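## Task

Find the cartridge marked with a broad blue band and seat it in the sealant gun. It must sit all the way forward in the cup of the gun's front ring, with its nozzle sticking out through that ring. The plunger rod can only be drawn backward while its small thumb plate, just behind the handle, is held pushed toward the front of the gun. The loaded gun must end up resting on the table itself, not leaning on any other object. Then declare that you are finished.

## Robot and tools

Robot: two arms, left_arm and right_arm, each with a two-finger parallel gripper and a wrist camera (cam_left_wrist, cam_right_wrist). Fixed cameras: cam_head_left, cam_head_right, cam_high, cam_low, all 896x504. Calibrated bases in the scene frame: left_arm at (-0.034, +0.318, +0.010) m, right_arm at (-0.046, -0.330, +0.043) m, both nearly unrotated.

Frame: every position, quaternion and target is in the scene frame. Origin sits at table-top height halfway between the arms; +z is up, +x points out over the table, and left_arm is on the +y side (arm names do not match image left/right). For a gripper, its fingers extend along its own +z axis and spread apart along its own y axis. end_effector_position is the point between the finger pads, roughly 1 cm back from the tips. Reported poses can be wrong by a few centimetres, more at long reach; friction and weight may leave an arm resting a centimetre or more from its command without any contact.

The row: every motion command is built from rows of 16 plain numbers covering both arms, even if only one moves: left_arm x, y, z (metres), qw, qx, qy, qz (unit quaternion, w first), opening; then the same eight for right_arm. Position and quaternion are absolute targets for the gripper, not offsets. Opening runs from -1 (closed) to +1 (fully open, 0.094 m). To hold an arm still, resend its last reported pose and the opening it should keep every call; a 0 opening is a real command, not 'unchanged'. To keep orientation steady, repeat one chosen quaternion rather than copying the drifting reported one.

execute_actions(actions, cameras): actions is a list of actions; each action is a list of up to 15 rows, one per 1/30 s step, and the last row is held to fill 15 steps (0.5 s). Each target must lie within 0.6 m of that gripper's current position along each gripper axis, or the action is refused for both arms; if the first action fails this against the last reported state, the whole call is refused. Per step the controller limits motion to 100 mm and 20 degrees from the measured pose, so one action may fall short; the result's 'Hand target' shows where each arm is actually being sent, and you must command the remainder next. An empty actions list just returns state and images.

move(target, speed, blend, opening_speed, blocking, cameras): drives each gripper in a straight line to the absolute pose in target, one 16-number row or a list of up to 15 rows visited in order, with no 0.6 m check. speed is the top path speed in m/s, 0.002 to 0.5 (default 0.25), turning at up to twice that in rad/s; give one value or one per target. blend (m) rounds corners between listed targets. opening_speed (per second on the -1..+1 scale, at least 0.2) ramps the fingers; use values near the minimum when closing on anything fragile. Openings in the first row are sent at the start; those in later rows are applied on arrival, with all arms pausing. A move is capped at 10 s. Paths ignore obstacles and the other arm, and grippers lag and overshoot more at higher speed or near full stretch. Avoid paths close to an arm's own base; detour around it. blocking=false returns after about 0.5 s while the move continues; a new move then replaces it. The result adds a 'move:' line: done, off_target, moving, held or fault, plus limits such as paced (pose clipped) or held (steps withheld). Neither done nor off_target tells you whether contact occurred.

wait(seconds 0 to 10, cameras): lets time pass with commands held. stop(cameras): brakes a running move. zoom_image(camera, region [x0, y0, x1, y1], at most 504x504 pixels, origin top-left) gives a closer view of that camera's latest image. read_manual gives only licence text. finished_scene(scene) ends the scene irreversibly; pass 1 or 2.

Reading results: grip_measured is the finger opening on the command scale; it reads slightly wide when empty and up to about 0.064 narrower than a hard part under full squeeze. Commanding about 0.05 below the touch reading (more for small, round or soft parts) gives full force of roughly 50 to 64 N per pad. To release, command well above grip_measured. grip_effort_nm is motor effort (negative closing) with offset and scale error; it is not pad force. Joint torques include gravity and have offsets and noise; joints 1 to 3 wrap at ±28 N m. 'Joint velocities within noise' means the arm is still. A MOTOR HOT line appears near 75 °C; at 90 °C that arm folds up and idles for the rest of the scene, and at 100 °C it collapses. Holding loads, stretching out or pushing against an unreachable pose heats motors, even while you think.

Random brief tugs on held parts or nudges of loose objects can happen.

Avoid: dropping parts or releasing them while moving, fast impacts and hard presses (faster motion and aiming further past contact press harder), arm-to-arm collisions (the clearance check does not protect grippers or wrist cameras from each other), anything leaving the table. For the gun, one gripper typically holds the thumb plate pressed forward while the other draws the plunger rod back, then the cartridge goes in nozzle first and is pushed home.

Each tool is called after ">>>" as name([rows], argument=value, ...), one row to a line, values as JSON.

## Session

>>> execute_actions(actions=[])

Scene clock: 0.00 s.
left_arm: end_effector_position=(+0.3639, +0.3249, +0.1103) grip_measured=+1.000 grip_effort_nm=n/a end_effector_quat_wxyz=(+0.579, -0.034, +0.811, +0.070) | right_arm: end_effector_position=(+0.3473, -0.3025, +0.1341) grip_measured=+1.000 grip_effort_nm=n/a end_effector_quat_wxyz=(+0.598, -0.035, +0.800, -0.002)
Joint positions: left_arm=[-0.091 1.552 0.382 0.835 -0.242 -0.005 0.094] | right_arm=[0.099 1.621 0.317 1.016 0.044 -0.034 0.094]
Joint velocities: within noise
Joint torques (N m): no reading
Heat: left arm: 45 °C; right arm: 46 °C.
Hand target: left_arm +0.3683, +0.3248, +0.1223; +0.594, -0.038, +0.801, +0.068 | right_arm +0.3493, -0.3024, +0.1394; +0.604, -0.034, +0.796, -0.002
Tool commands: left_gripper/opening=+1.0 right_gripper/opening=+1.0

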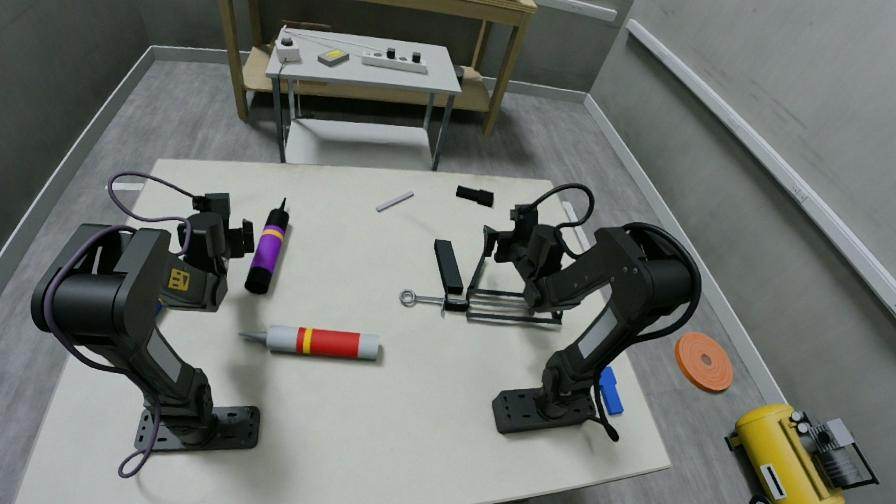

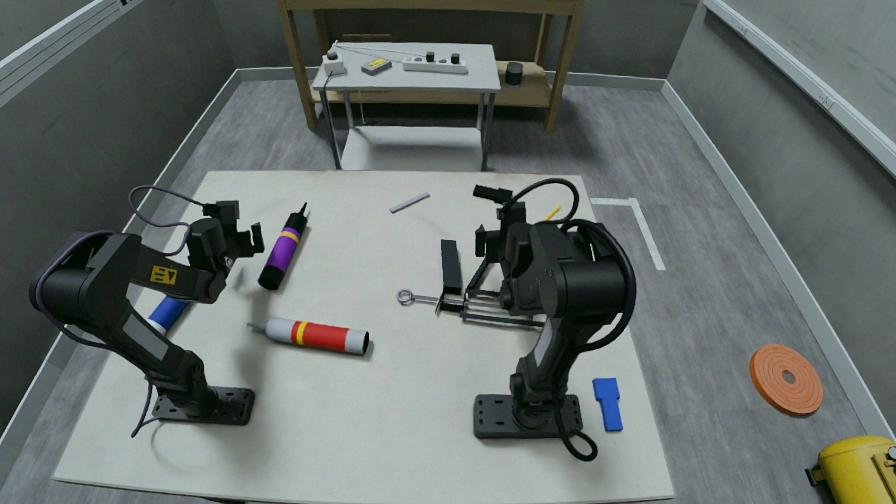

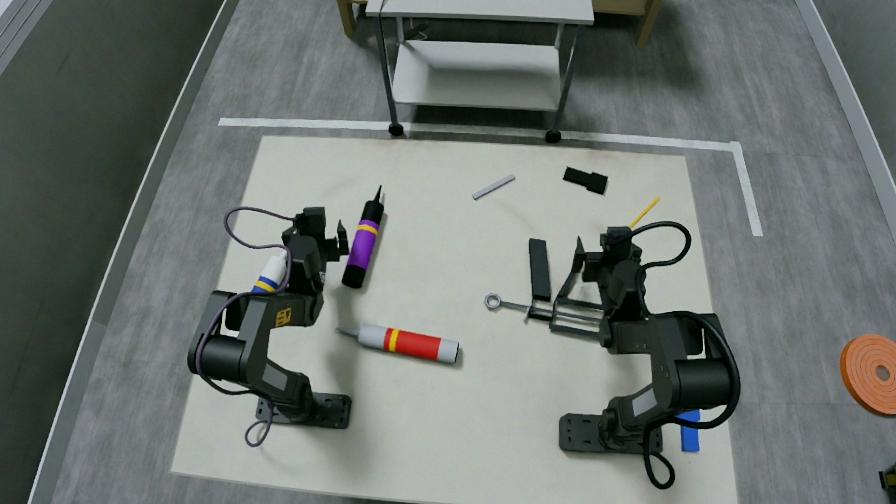

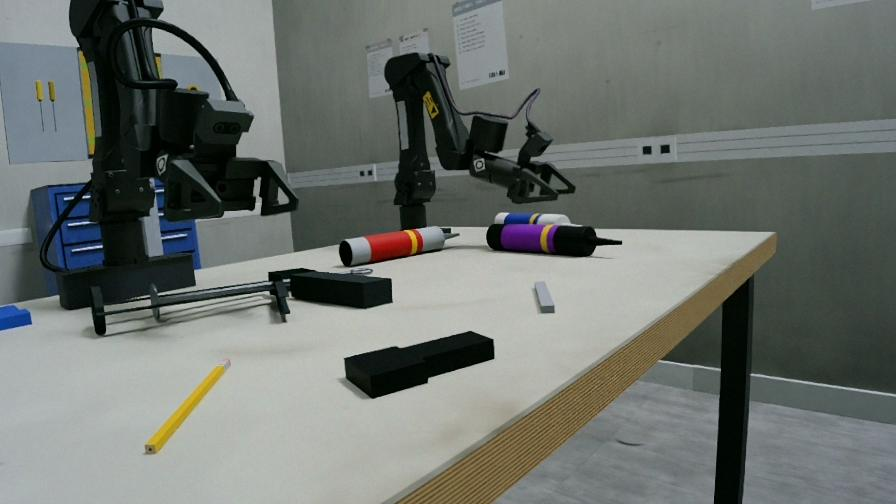

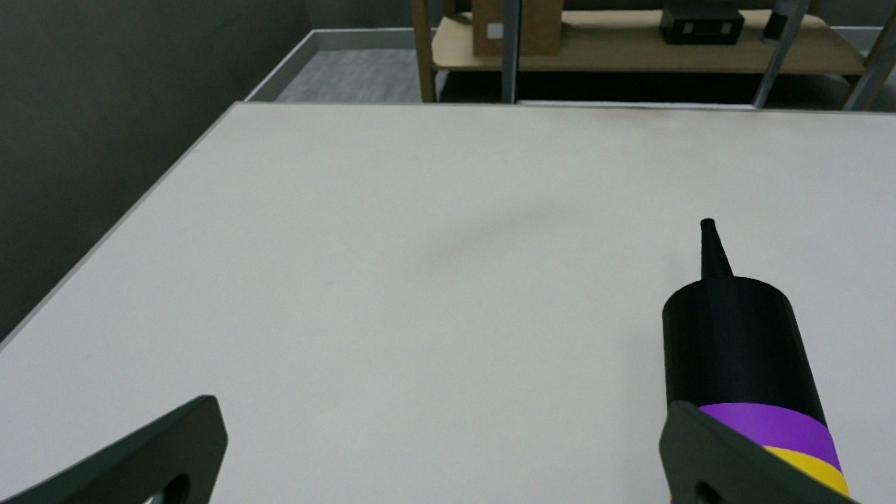

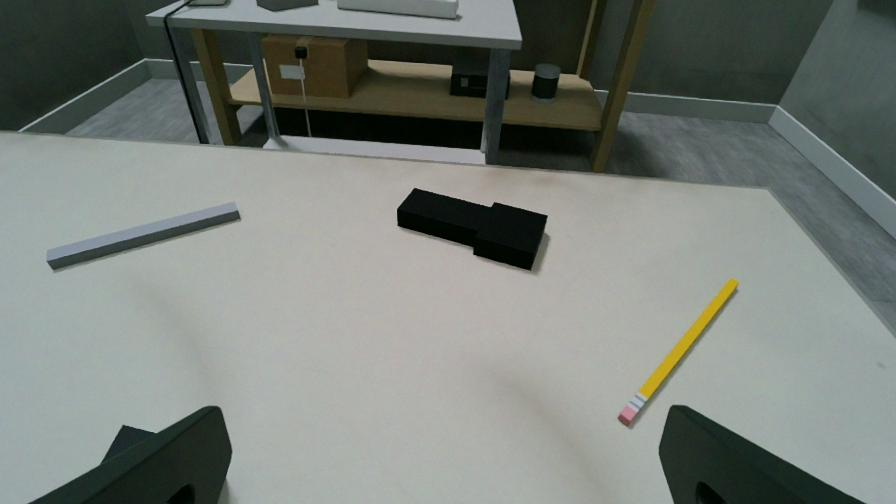

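>>> zoom_image(camera="cam_high", region=[200, 180, 420, 310])

>>> zoom_image(camera="cam_high", region=[460, 200, 700, 370])

>>> zoom_image(camera="cam_low", region=[30, 200, 430, 400])

>>> zoom_image(camera="cam_low", region=[320, 180, 640, 320])

>>> zoom_image(camera="cam_head_left", region=[380, 200, 620, 350])

Scaled by 2.291 from the camera's 896x504 image, which has a finer 1280x720 frame.

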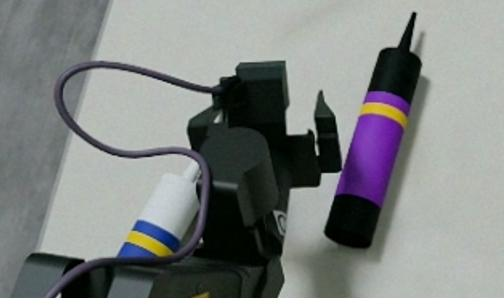

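Scaled by 2.100 from the camera's 896x504 image, which has a finer 1280x720 frame.

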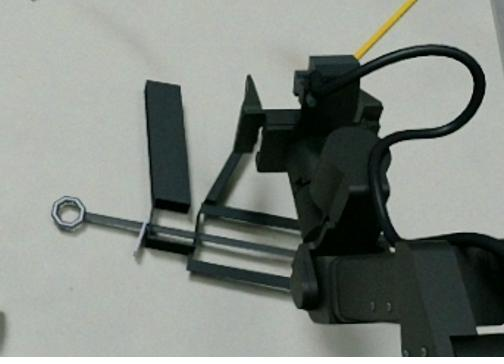

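Scaled by 1.260 from the camera's 896x504 image, which has a finer 1280x720 frame.

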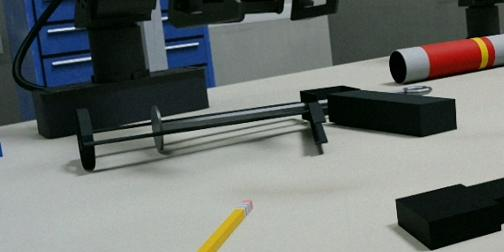

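Scaled by 1.575 from the camera's 896x504 image, which has a finer 1280x720 frame.

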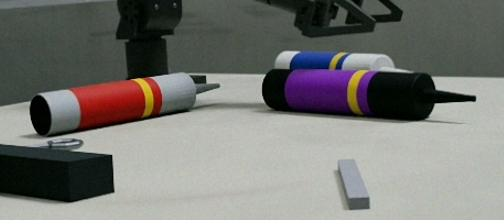

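Scaled by 2.100 from the camera's 896x504 image, which has a finer 1280x720 frame.

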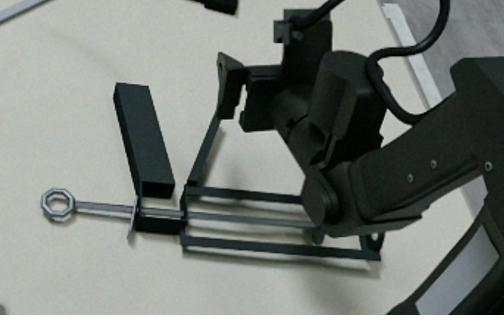

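>>> move(target=[0.33, 0.18, 0.30, 0.259, 0, 0.966, 0, 1, 0.12, -0.22, 0.32, 0.259, 0, 0.966, 0, 1])

Scene clock: 44.17 s.
left_arm: end_effector_position=(+0.3328, +0.1810, +0.2978) grip_measured=+1.000 grip_effort_nm=0.012 end_effector_quat_wxyz=(+0.266, +0.006, +0.964, +0.005) | right_arm: end_effector_position=(+0.1235, -0.2149, +0.3190) grip_measured=+1.000 grip_effort_nm=0.022 end_effector_quat_wxyz=(+0.270, -0.011, +0.963, +0.019)
Joint positions: left_arm=[-0.467 1.704 1.971 -1.351 -0.241 -0.396 0.094] | right_arm=[0.955 1.085 1.44 -1.546 0.406 0.84 0.094]
Joint velocities: within noise
Joint torques (N m): left_arm=[-0.2 -5.78 8.72 0.62 0.01 -0.16] | right_arm=[0.53 -1.11 6.65 0.56 0.32 0.12]
Heat: left arm: 51 °C; right arm: 50 °C.
Hand target: left_arm +0.3310, +0.1791, +0.3008; +0.260, +0.002, +0.966, +0.000 | right_arm +0.1215, -0.2199, +0.3222; +0.273, -0.006, +0.962, +0.014
Off the commanded pose: left_arm 0.004 m, 1 deg | right_arm 0.006 m, 3 deg.
joint sent to its limit (right arm) — joint 4 (wrist pitch), lower limit. The joint targets still meet the commanded pose.
move: off_target (right_arm); limits=paced
camera_calibration:
cam_left_wrist: T_world_to_cam=[[0.00328412, -0.999886, -0.0147046, 0.183015], [-0.998641, -0.00251435, -0.0520642, 0.383267], [0.0520213, 0.0148556, -0.998535, 0.365883], [0, 0, 0, 1]] pos_world=[0.363111, 0.178522, 0.387993]
cam_right_wrist: T_world_to_cam=[[0.014499, -0.999473, -0.0290277, -0.206955], [-0.991575, -0.010635, -0.129098, 0.201452], [0.128721, 0.030655, -0.991207, 0.38948], [0, 0, 0, 1]] pos_world=[0.152621, -0.216643, 0.406055]

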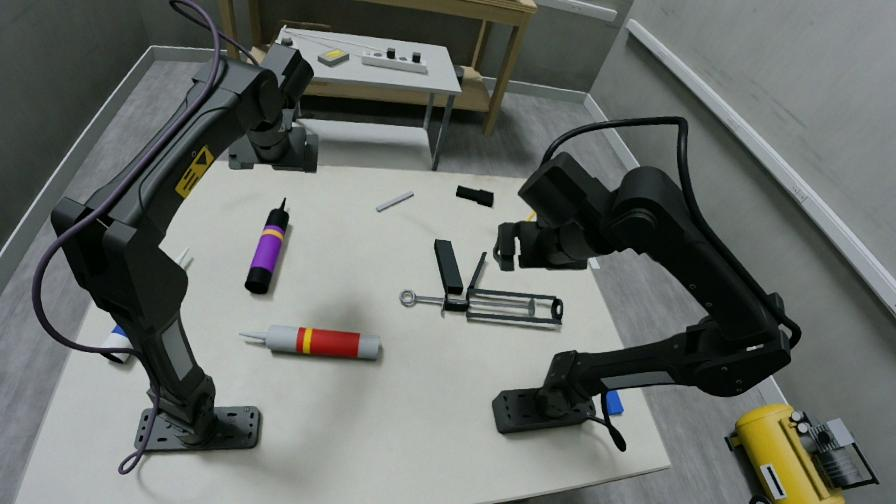

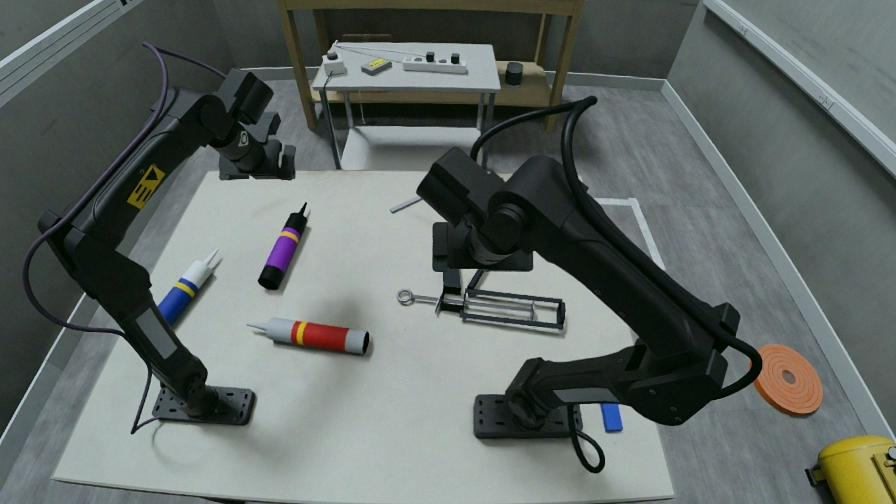

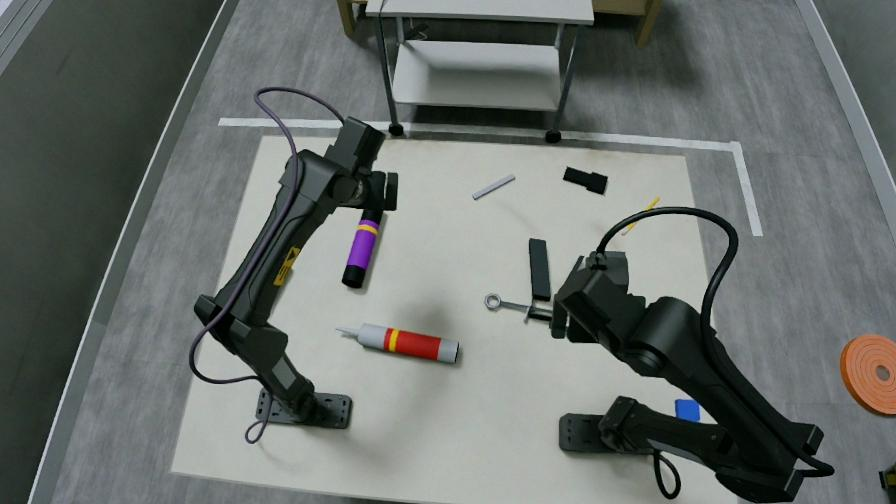

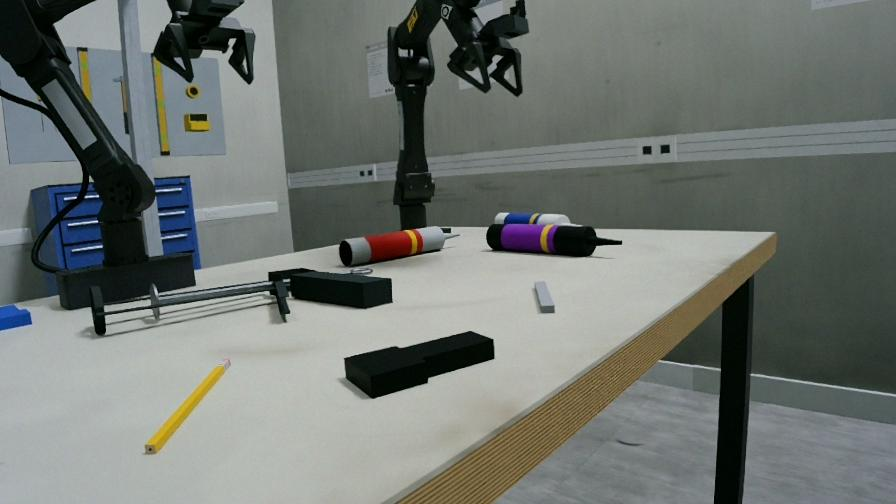

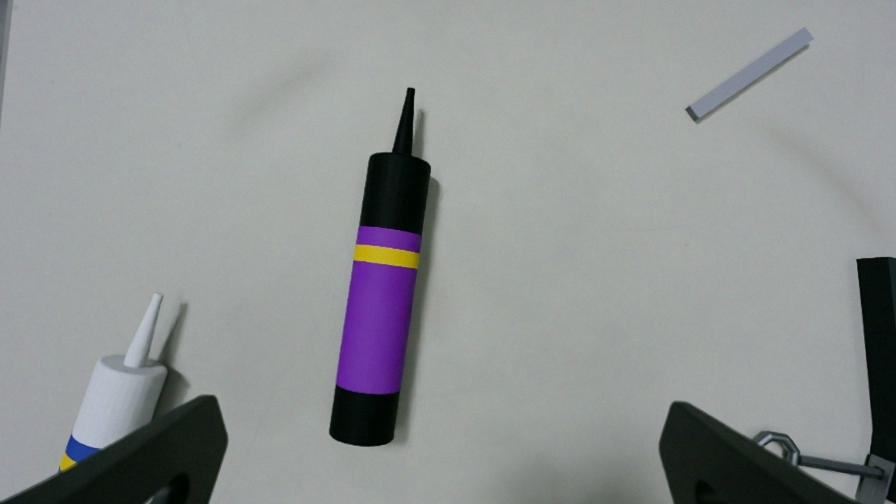

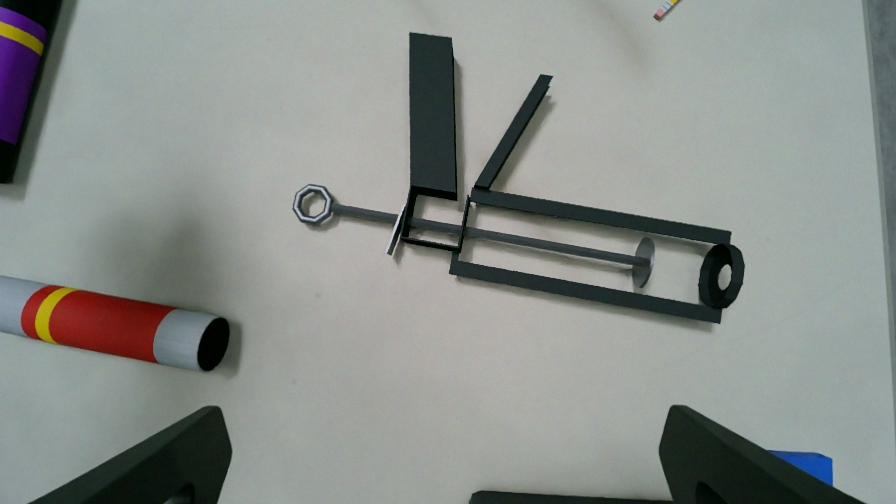

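>>> zoom_image(camera="cam_right_wrist", region=[280, 120, 520, 300])

>>> zoom_image(camera="cam_right_wrist", region=[520, 160, 780, 340])

>>> zoom_image(camera="cam_low", region=[70, 240, 410, 350])

>>> zoom_image(camera="cam_head_right", region=[120, 240, 240, 350])

Scaled by 2.100 from the camera's 896x504 image, which has a finer 1280x720 frame.

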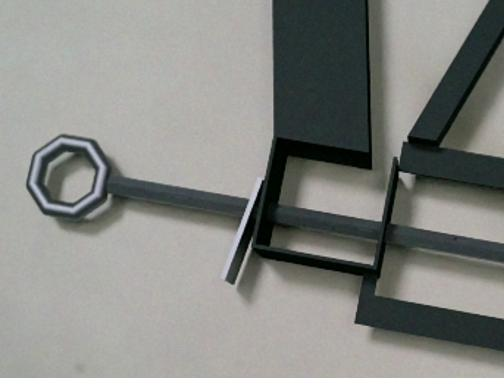

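Scaled by 1.938 from the camera's 896x504 image, which has a finer 1280x720 frame.

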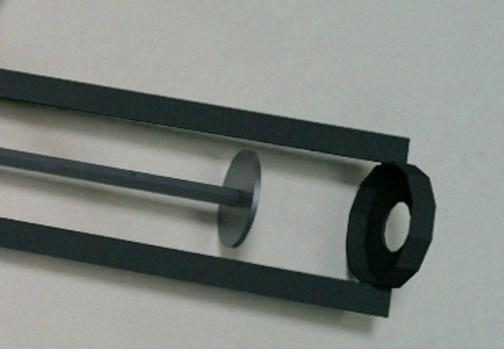

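Scaled by 1.482 from the camera's 896x504 image, which has a finer 1280x720 frame.

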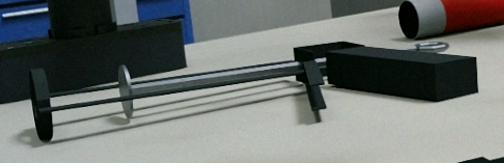

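Scaled by 4.200 from the camera's 896x504 image, which has a finer 1280x720 frame.

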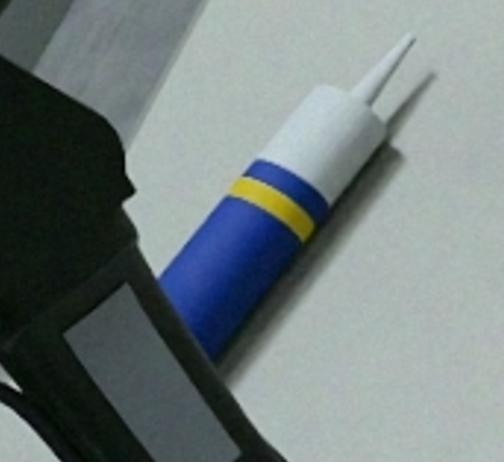

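>>> move(target=[0.33, 0.18, 0.30, 0.259, 0, 0.966, 0, 1, 0.20, -0.38, 0.17, 0.13, 0, 0.99, 0, 1], cameras=["cam_right_wrist","cam_low","cam_high"])

>>> zoom_image(camera="cam_low", region=[70, 260, 240, 350])

>>> zoom_image(camera="cam_low", region=[230, 240, 410, 340])

Scene clock: 139.73 s.
left_arm: end_effector_position=(+0.3327, +0.1807, +0.2977) grip_measured=+1.000 grip_effort_nm=0.007 end_effector_quat_wxyz=(+0.266, +0.005, +0.964, +0.004) | right_arm: end_effector_position=(+0.1942, -0.3808, +0.1699) grip_measured=+1.000 grip_effort_nm=0.022 end_effector_quat_wxyz=(+0.117, +0.010, +0.993, +0.000)
Joint positions: left_arm=[-0.467 1.704 1.971 -1.351 -0.239 -0.399 0.094] | right_arm=[-0.243 1.251 1.009 -1.101 -0.057 -0.229 0.094]
Joint velocities: within noise
Joint torques (N m): left_arm=[-0.1 -6.16 8.14 0.67 -0.02 -0.13] | right_arm=[-0.69 -3.38 5.9 0.87 -0.17 -0.18]
Heat: left arm: 39 °C; right arm: 40 °C.
Hand target: left_arm +0.3300, +0.1799, +0.3000; +0.260, +0.000, +0.966, -0.001 | right_arm +0.1983, -0.3814, +0.1697; +0.128, +0.005, +0.992, +0.003
Off the commanded pose: left_arm 0.004 m, 1 deg | right_arm 0.006 m, 2 deg.
move: done
camera_calibration:
cam_right_wrist: T_world_to_cam=[[-0.0357474, -0.999353, 0.00388924, -0.373898], [-0.982605, 0.0358574, 0.182215, 0.213618], [-0.182237, 0.00269212, -0.983251, 0.286027], [0, 0, 0, 1]] pos_world=[0.248661, -0.382086, 0.243766]
Images, in order (width x height): cam_high 896x504, cam_low 896x504, cam_right_wrist 896x504.

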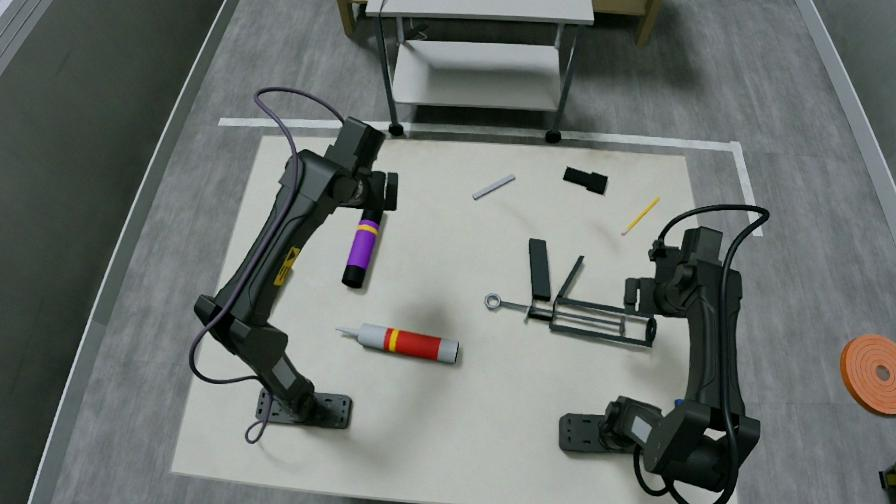

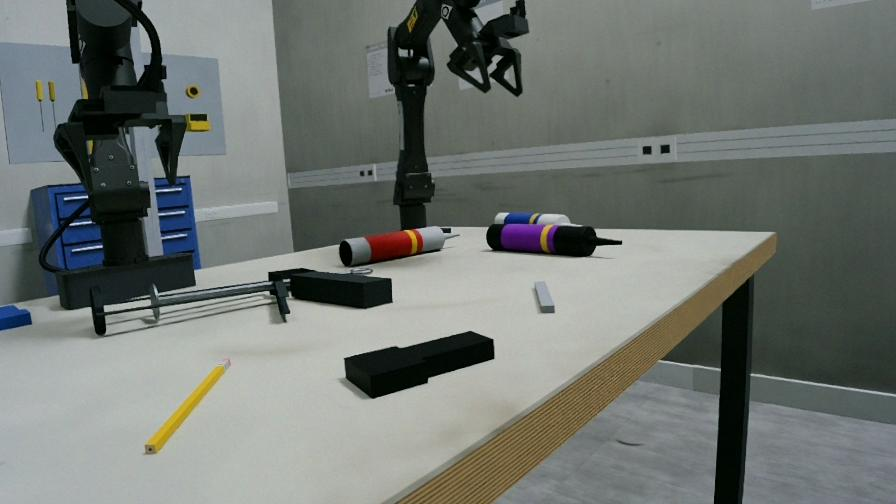

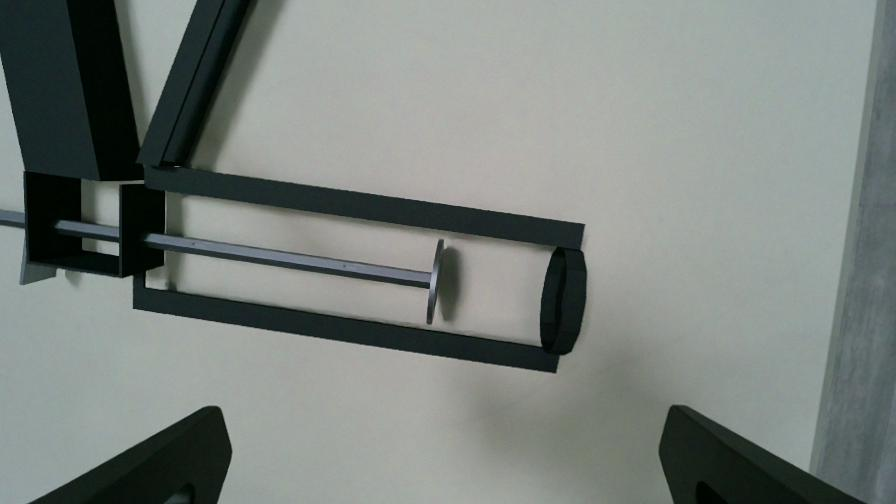

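Scaled by 2.965 from the camera's 896x504 image, which has a finer 1280x720 frame.

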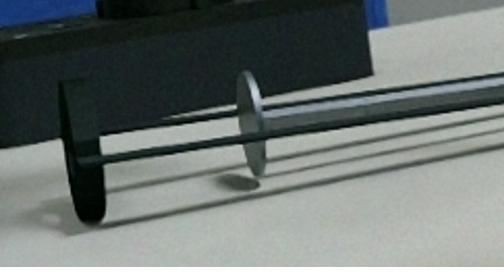

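Scaled by 2.800 from the camera's 896x504 image, which has a finer 1280x720 frame.

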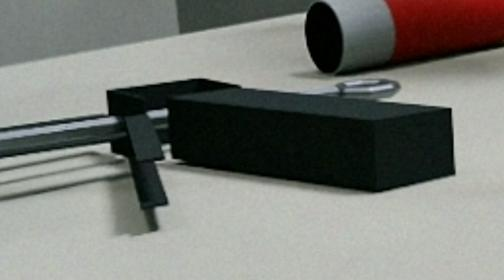

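>>> zoom_image(camera="cam_high", region=[480, 280, 670, 360])

>>> zoom_image(camera="cam_high", region=[320, 300, 510, 380])

Scaled by 2.653 from the camera's 896x504 image, which has a finer 1280x720 frame.

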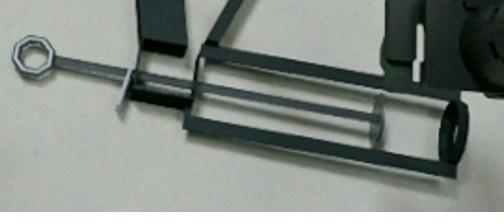

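Scaled by 2.653 from the camera's 896x504 image, which has a finer 1280x720 frame.

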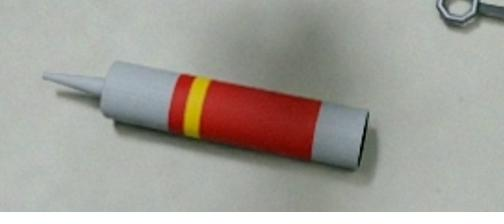

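>>> move(target=[0.19, 0.46, 0.26, 0.259, 0, 0.966, 0, 1, 0.14, -0.31, 0.26, 0.13, 0, 0.99, 0, 1])

Scene clock: 220.67 s.
left_arm: end_effector_position=(+0.1902, +0.4674, +0.2599) grip_measured=+1.000 grip_effort_nm=0.017 end_effector_quat_wxyz=(+0.259, -0.009, +0.966, +0.015) | right_arm: end_effector_position=(+0.1431, -0.3073, +0.2518) grip_measured=+1.000 grip_effort_nm=0.027 end_effector_quat_wxyz=(+0.122, -0.013, +0.992, +0.005)
Joint positions: left_arm=[0.811 1.254 1.419 -1.332 0.345 0.719 0.094] | right_arm=[0.143 1.089 1.245 -1.483 0.02 0.103 0.094]
Joint velocities: within noise
Joint torques (N m): left_arm=[0.49 -2.54 7.21 0.48 0.51 0.18] | right_arm=[0.66 -2.02 8.34 0.4 0.11 0.13]
Heat: left arm: 36 °C; right arm: 37 °C.
Hand target: left_arm +0.1898, +0.4613, +0.2613; +0.261, -0.005, +0.965, -0.004 | right_arm +0.1409, -0.3081, +0.2601; +0.130, -0.008, +0.991, +0.001
Off the commanded pose: left_arm 0.007 m, 2 deg | right_arm 0.009 m, 2 deg.
move: done
camera_calibration:
cam_left_wrist: T_world_to_cam=[[0.0372273, -0.99898, -0.0255447, 0.465221], [-0.998649, -0.0362635, -0.0372077, 0.251607], [0.0362434, 0.0268954, -0.998981, 0.328681], [0, 0, 0, 1]] pos_world=[0.222036, 0.465031, 0.349592]
cam_right_wrist: T_world_to_cam=[[0.010831, -0.999941, 0.000929529, -0.308674], [-0.985077, -0.0105103, 0.171794, 0.134573], [-0.171774, -0.00277635, -0.985133, 0.354427], [0, 0, 0, 1]] pos_world=[0.19679, -0.306257, 0.326325]

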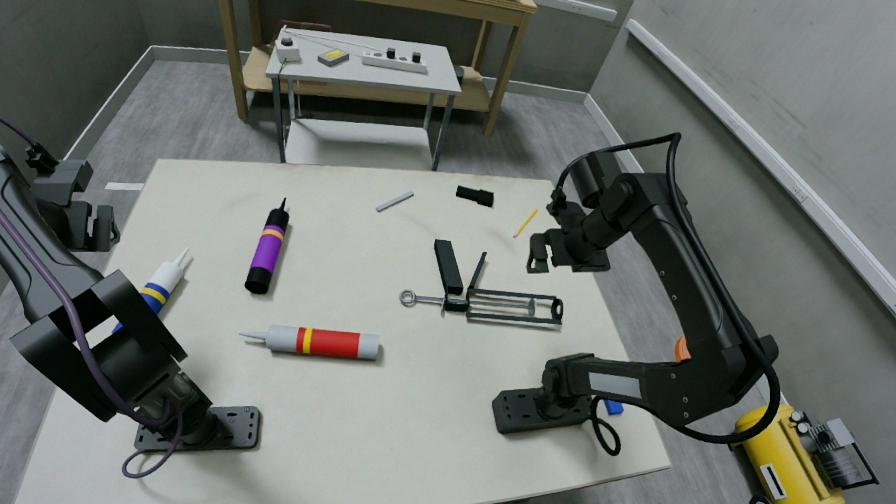

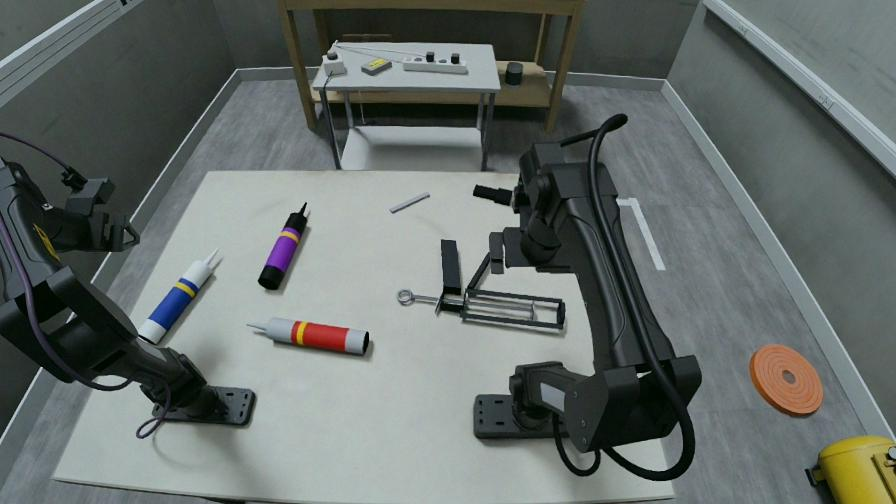

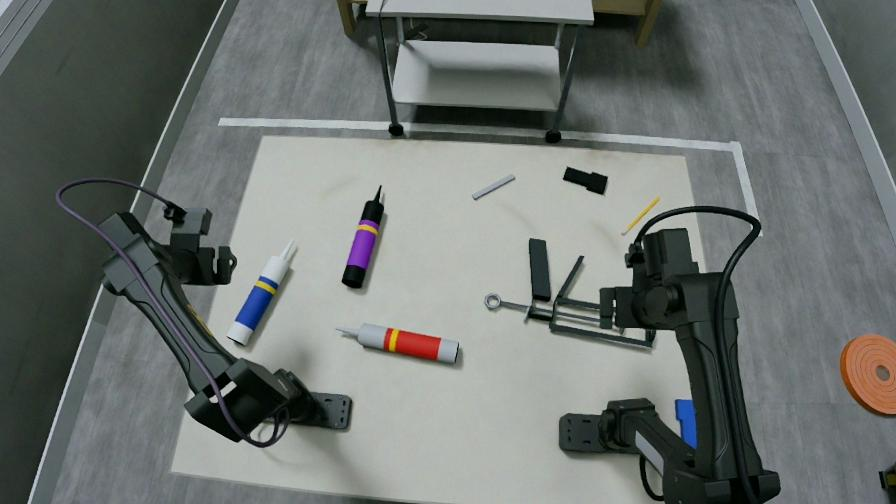

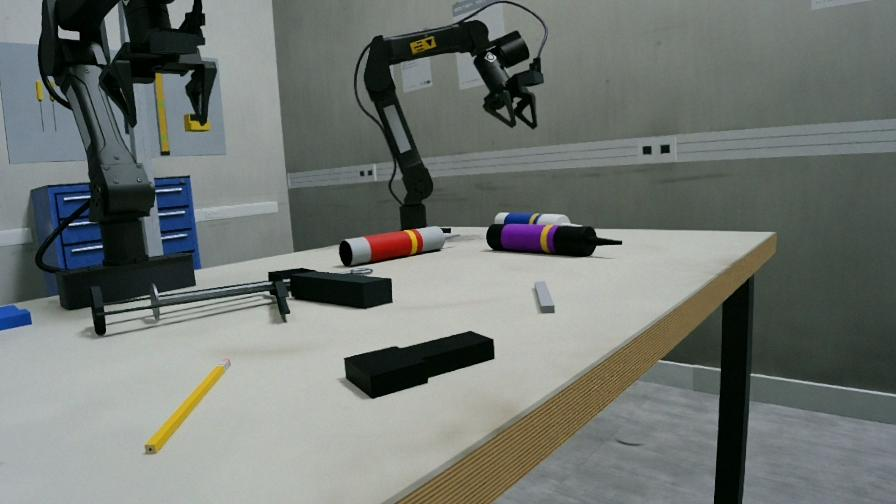

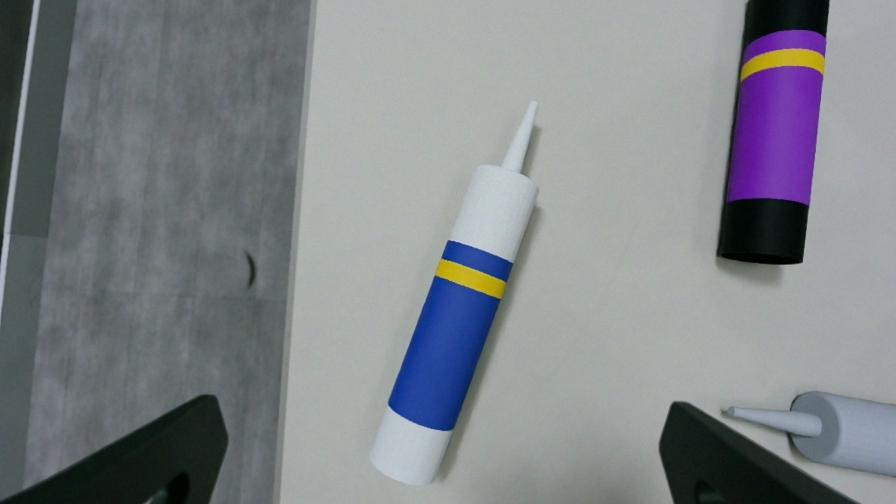

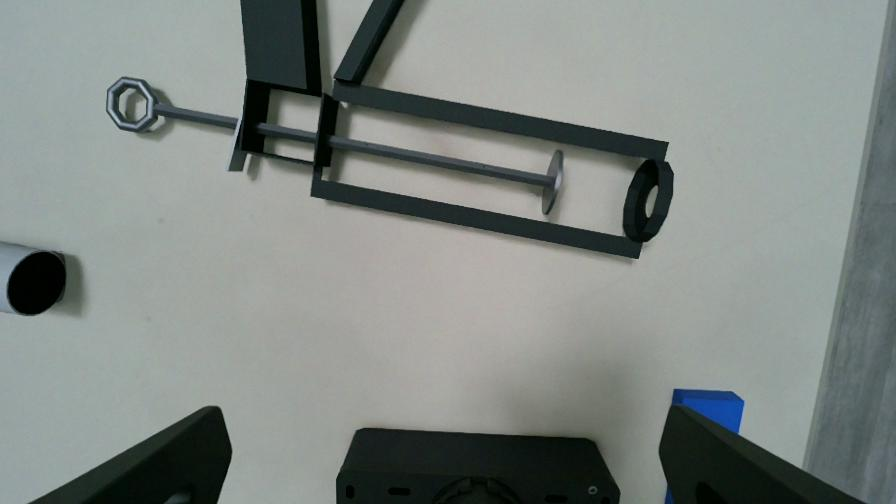

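>>> zoom_image(camera="cam_right_wrist", region=[220, 60, 460, 220])

>>> zoom_image(camera="cam_right_wrist", region=[480, 110, 720, 270])

>>> zoom_image(camera="cam_left_wrist", region=[340, 80, 600, 500])

Scaled by 2.100 from the camera's 896x504 image, which has a finer 1280x720 frame.

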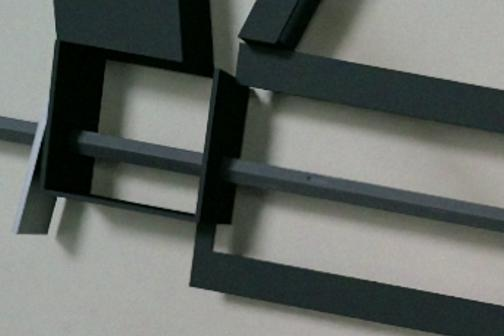

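Scaled by 2.100 from the camera's 896x504 image, which has a finer 1280x720 frame.

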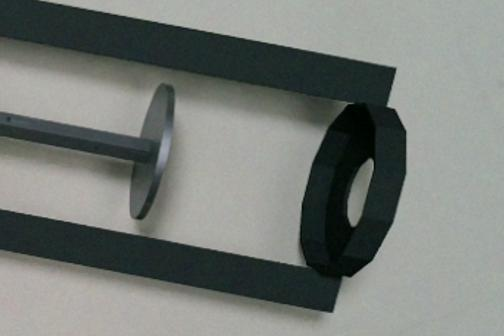

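Scaled by 1.200 from the camera's 896x504 image, which has a finer 1280x720 frame.

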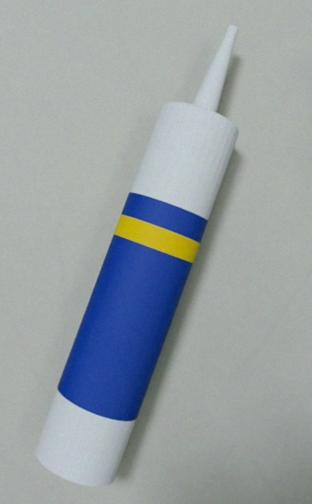

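>>> move([
  [0.26, 0.10, 0.20, 0.2968, 0.6796, 0.5702, -0.3537, 0, 0.14, -0.31, 0.26, 0.13, 0, 0.99, 0, 1],
  [0.253, -0.01, 0.11, 0.2968, 0.6796, 0.5702, -0.3537, 0.2, 0.14, -0.31, 0.26, 0.13, 0, 0.99, 0, -1],
])

Scene clock: 480.83 s.
left_arm: end_effector_position=(+0.2496, -0.0052, +0.1109) grip_measured=+0.198 grip_effort_nm=0.120 end_effector_quat_wxyz=(+0.285, +0.683, +0.574, -0.350) | right_arm: end_effector_position=(+0.1432, -0.3078, +0.2519) grip_measured=-0.987 grip_effort_nm=-0.652 end_effector_quat_wxyz=(+0.122, -0.003, +0.992, +0.004)
Joint positions: left_arm=[-0.531 1.877 1.23 -0.495 0.861 1.012 0.056] | right_arm=[0.143 1.089 1.245 -1.483 0.023 0.121 0.001]
Joint velocities: within noise
Joint torques (N m): left_arm=[-0.14 -7.79 5.31 1.09 0.34 -0.13] | right_arm=[0.1 -2.36 8.03 0.4 0.11 0.13]
Heat: left arm: 32 °C; right arm: 36 °C.
Hand target: left_arm +0.2527, -0.0078, +0.1081; +0.292, +0.682, +0.573, -0.347 | right_arm +0.1402, -0.3100, +0.2598; +0.131, +0.004, +0.991, +0.001
Off the commanded pose: left_arm 0.006 m, 2 deg | right_arm 0.009 m, 1 deg.
move: done
camera_calibration:
cam_left_wrist: T_world_to_cam=[[-0.985673, 0.167886, 0.0162009, 0.243887], [0.144336, 0.889287, -0.433976, 0.0517479], [-0.0872657, -0.42542, -0.900779, 0.208044], [0, 0, 0, 1]] pos_world=[0.251079, 0.00154206, 0.205907]
cam_right_wrist: T_world_to_cam=[[-0.00776821, -0.99997, -0.000580746, -0.306183], [-0.985138, 0.00755333, 0.171601, 0.140251], [-0.171592, 0.00190515, -0.985166, 0.355872], [0, 0, 0, 1]] pos_world=[0.196852, -0.307911, 0.326348]

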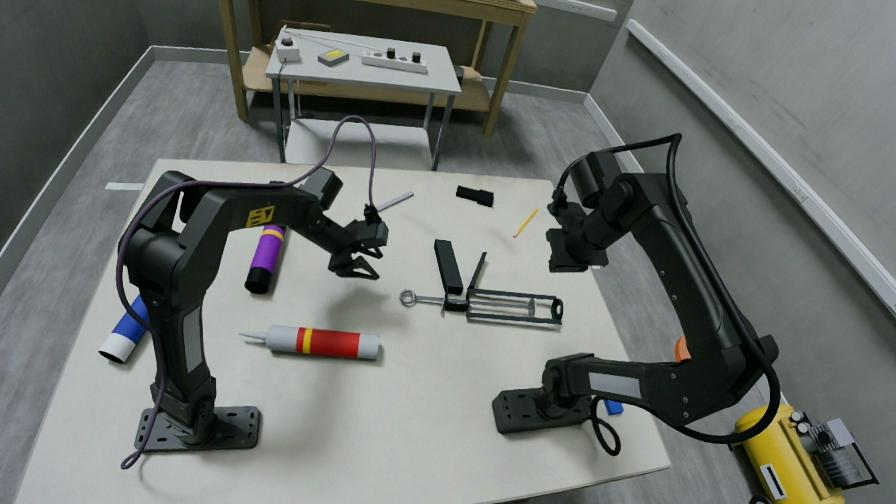

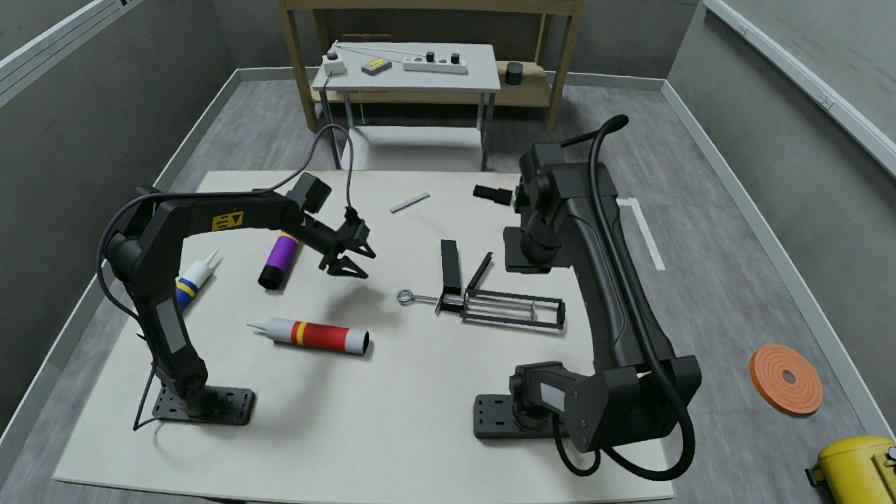

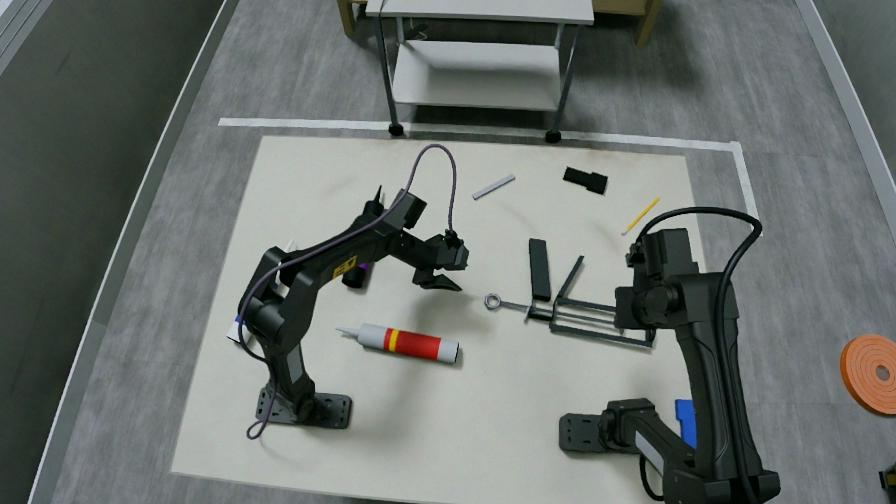

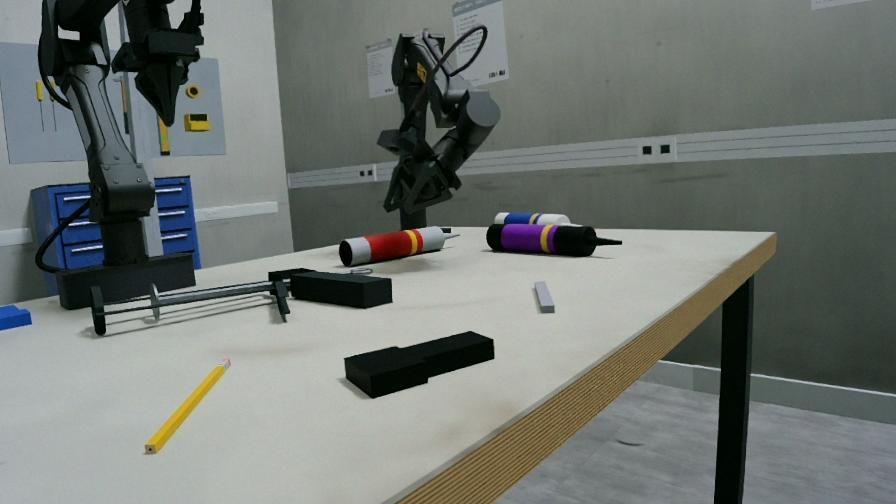

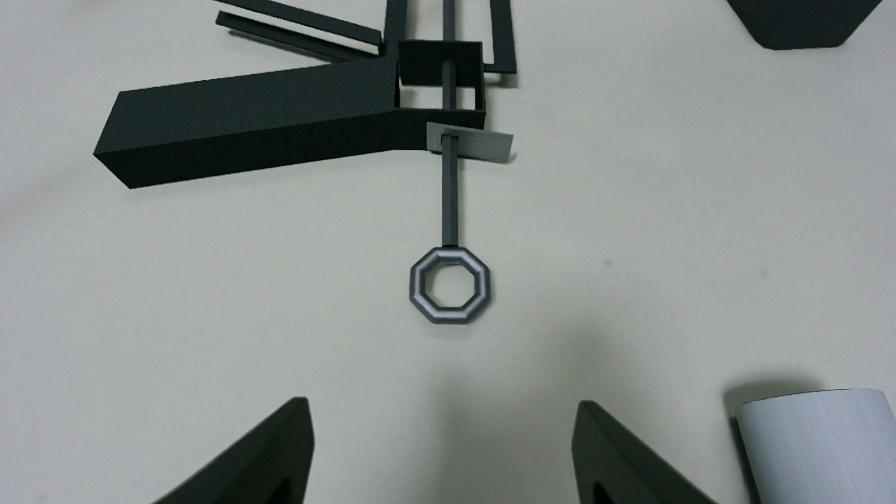

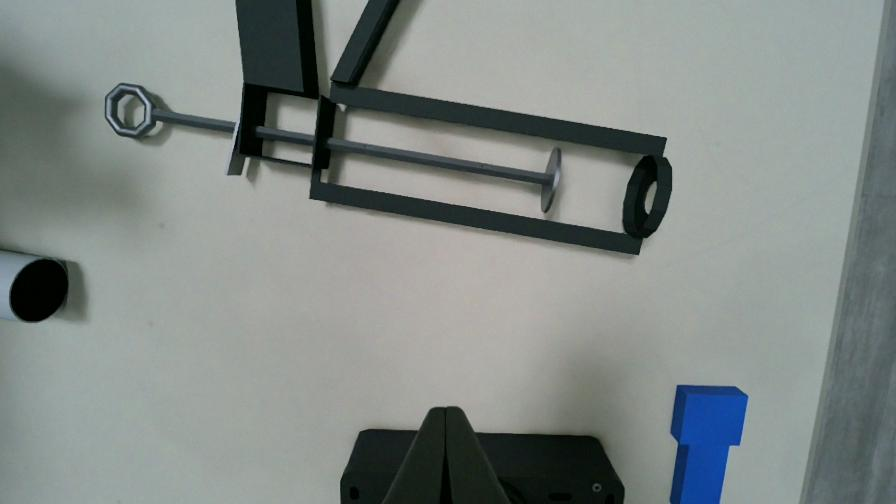

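>>> zoom_image(camera="cam_left_wrist", region=[340, 20, 560, 340])

Scaled by 1.575 from the camera's 896x504 image, which has a finer 1280x720 frame.

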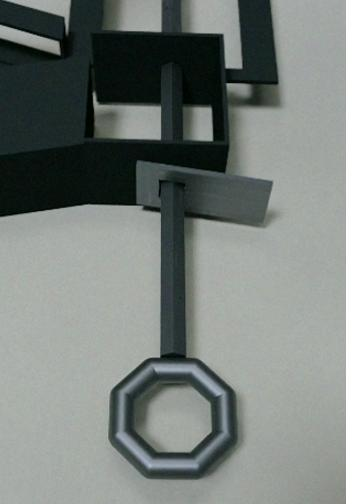

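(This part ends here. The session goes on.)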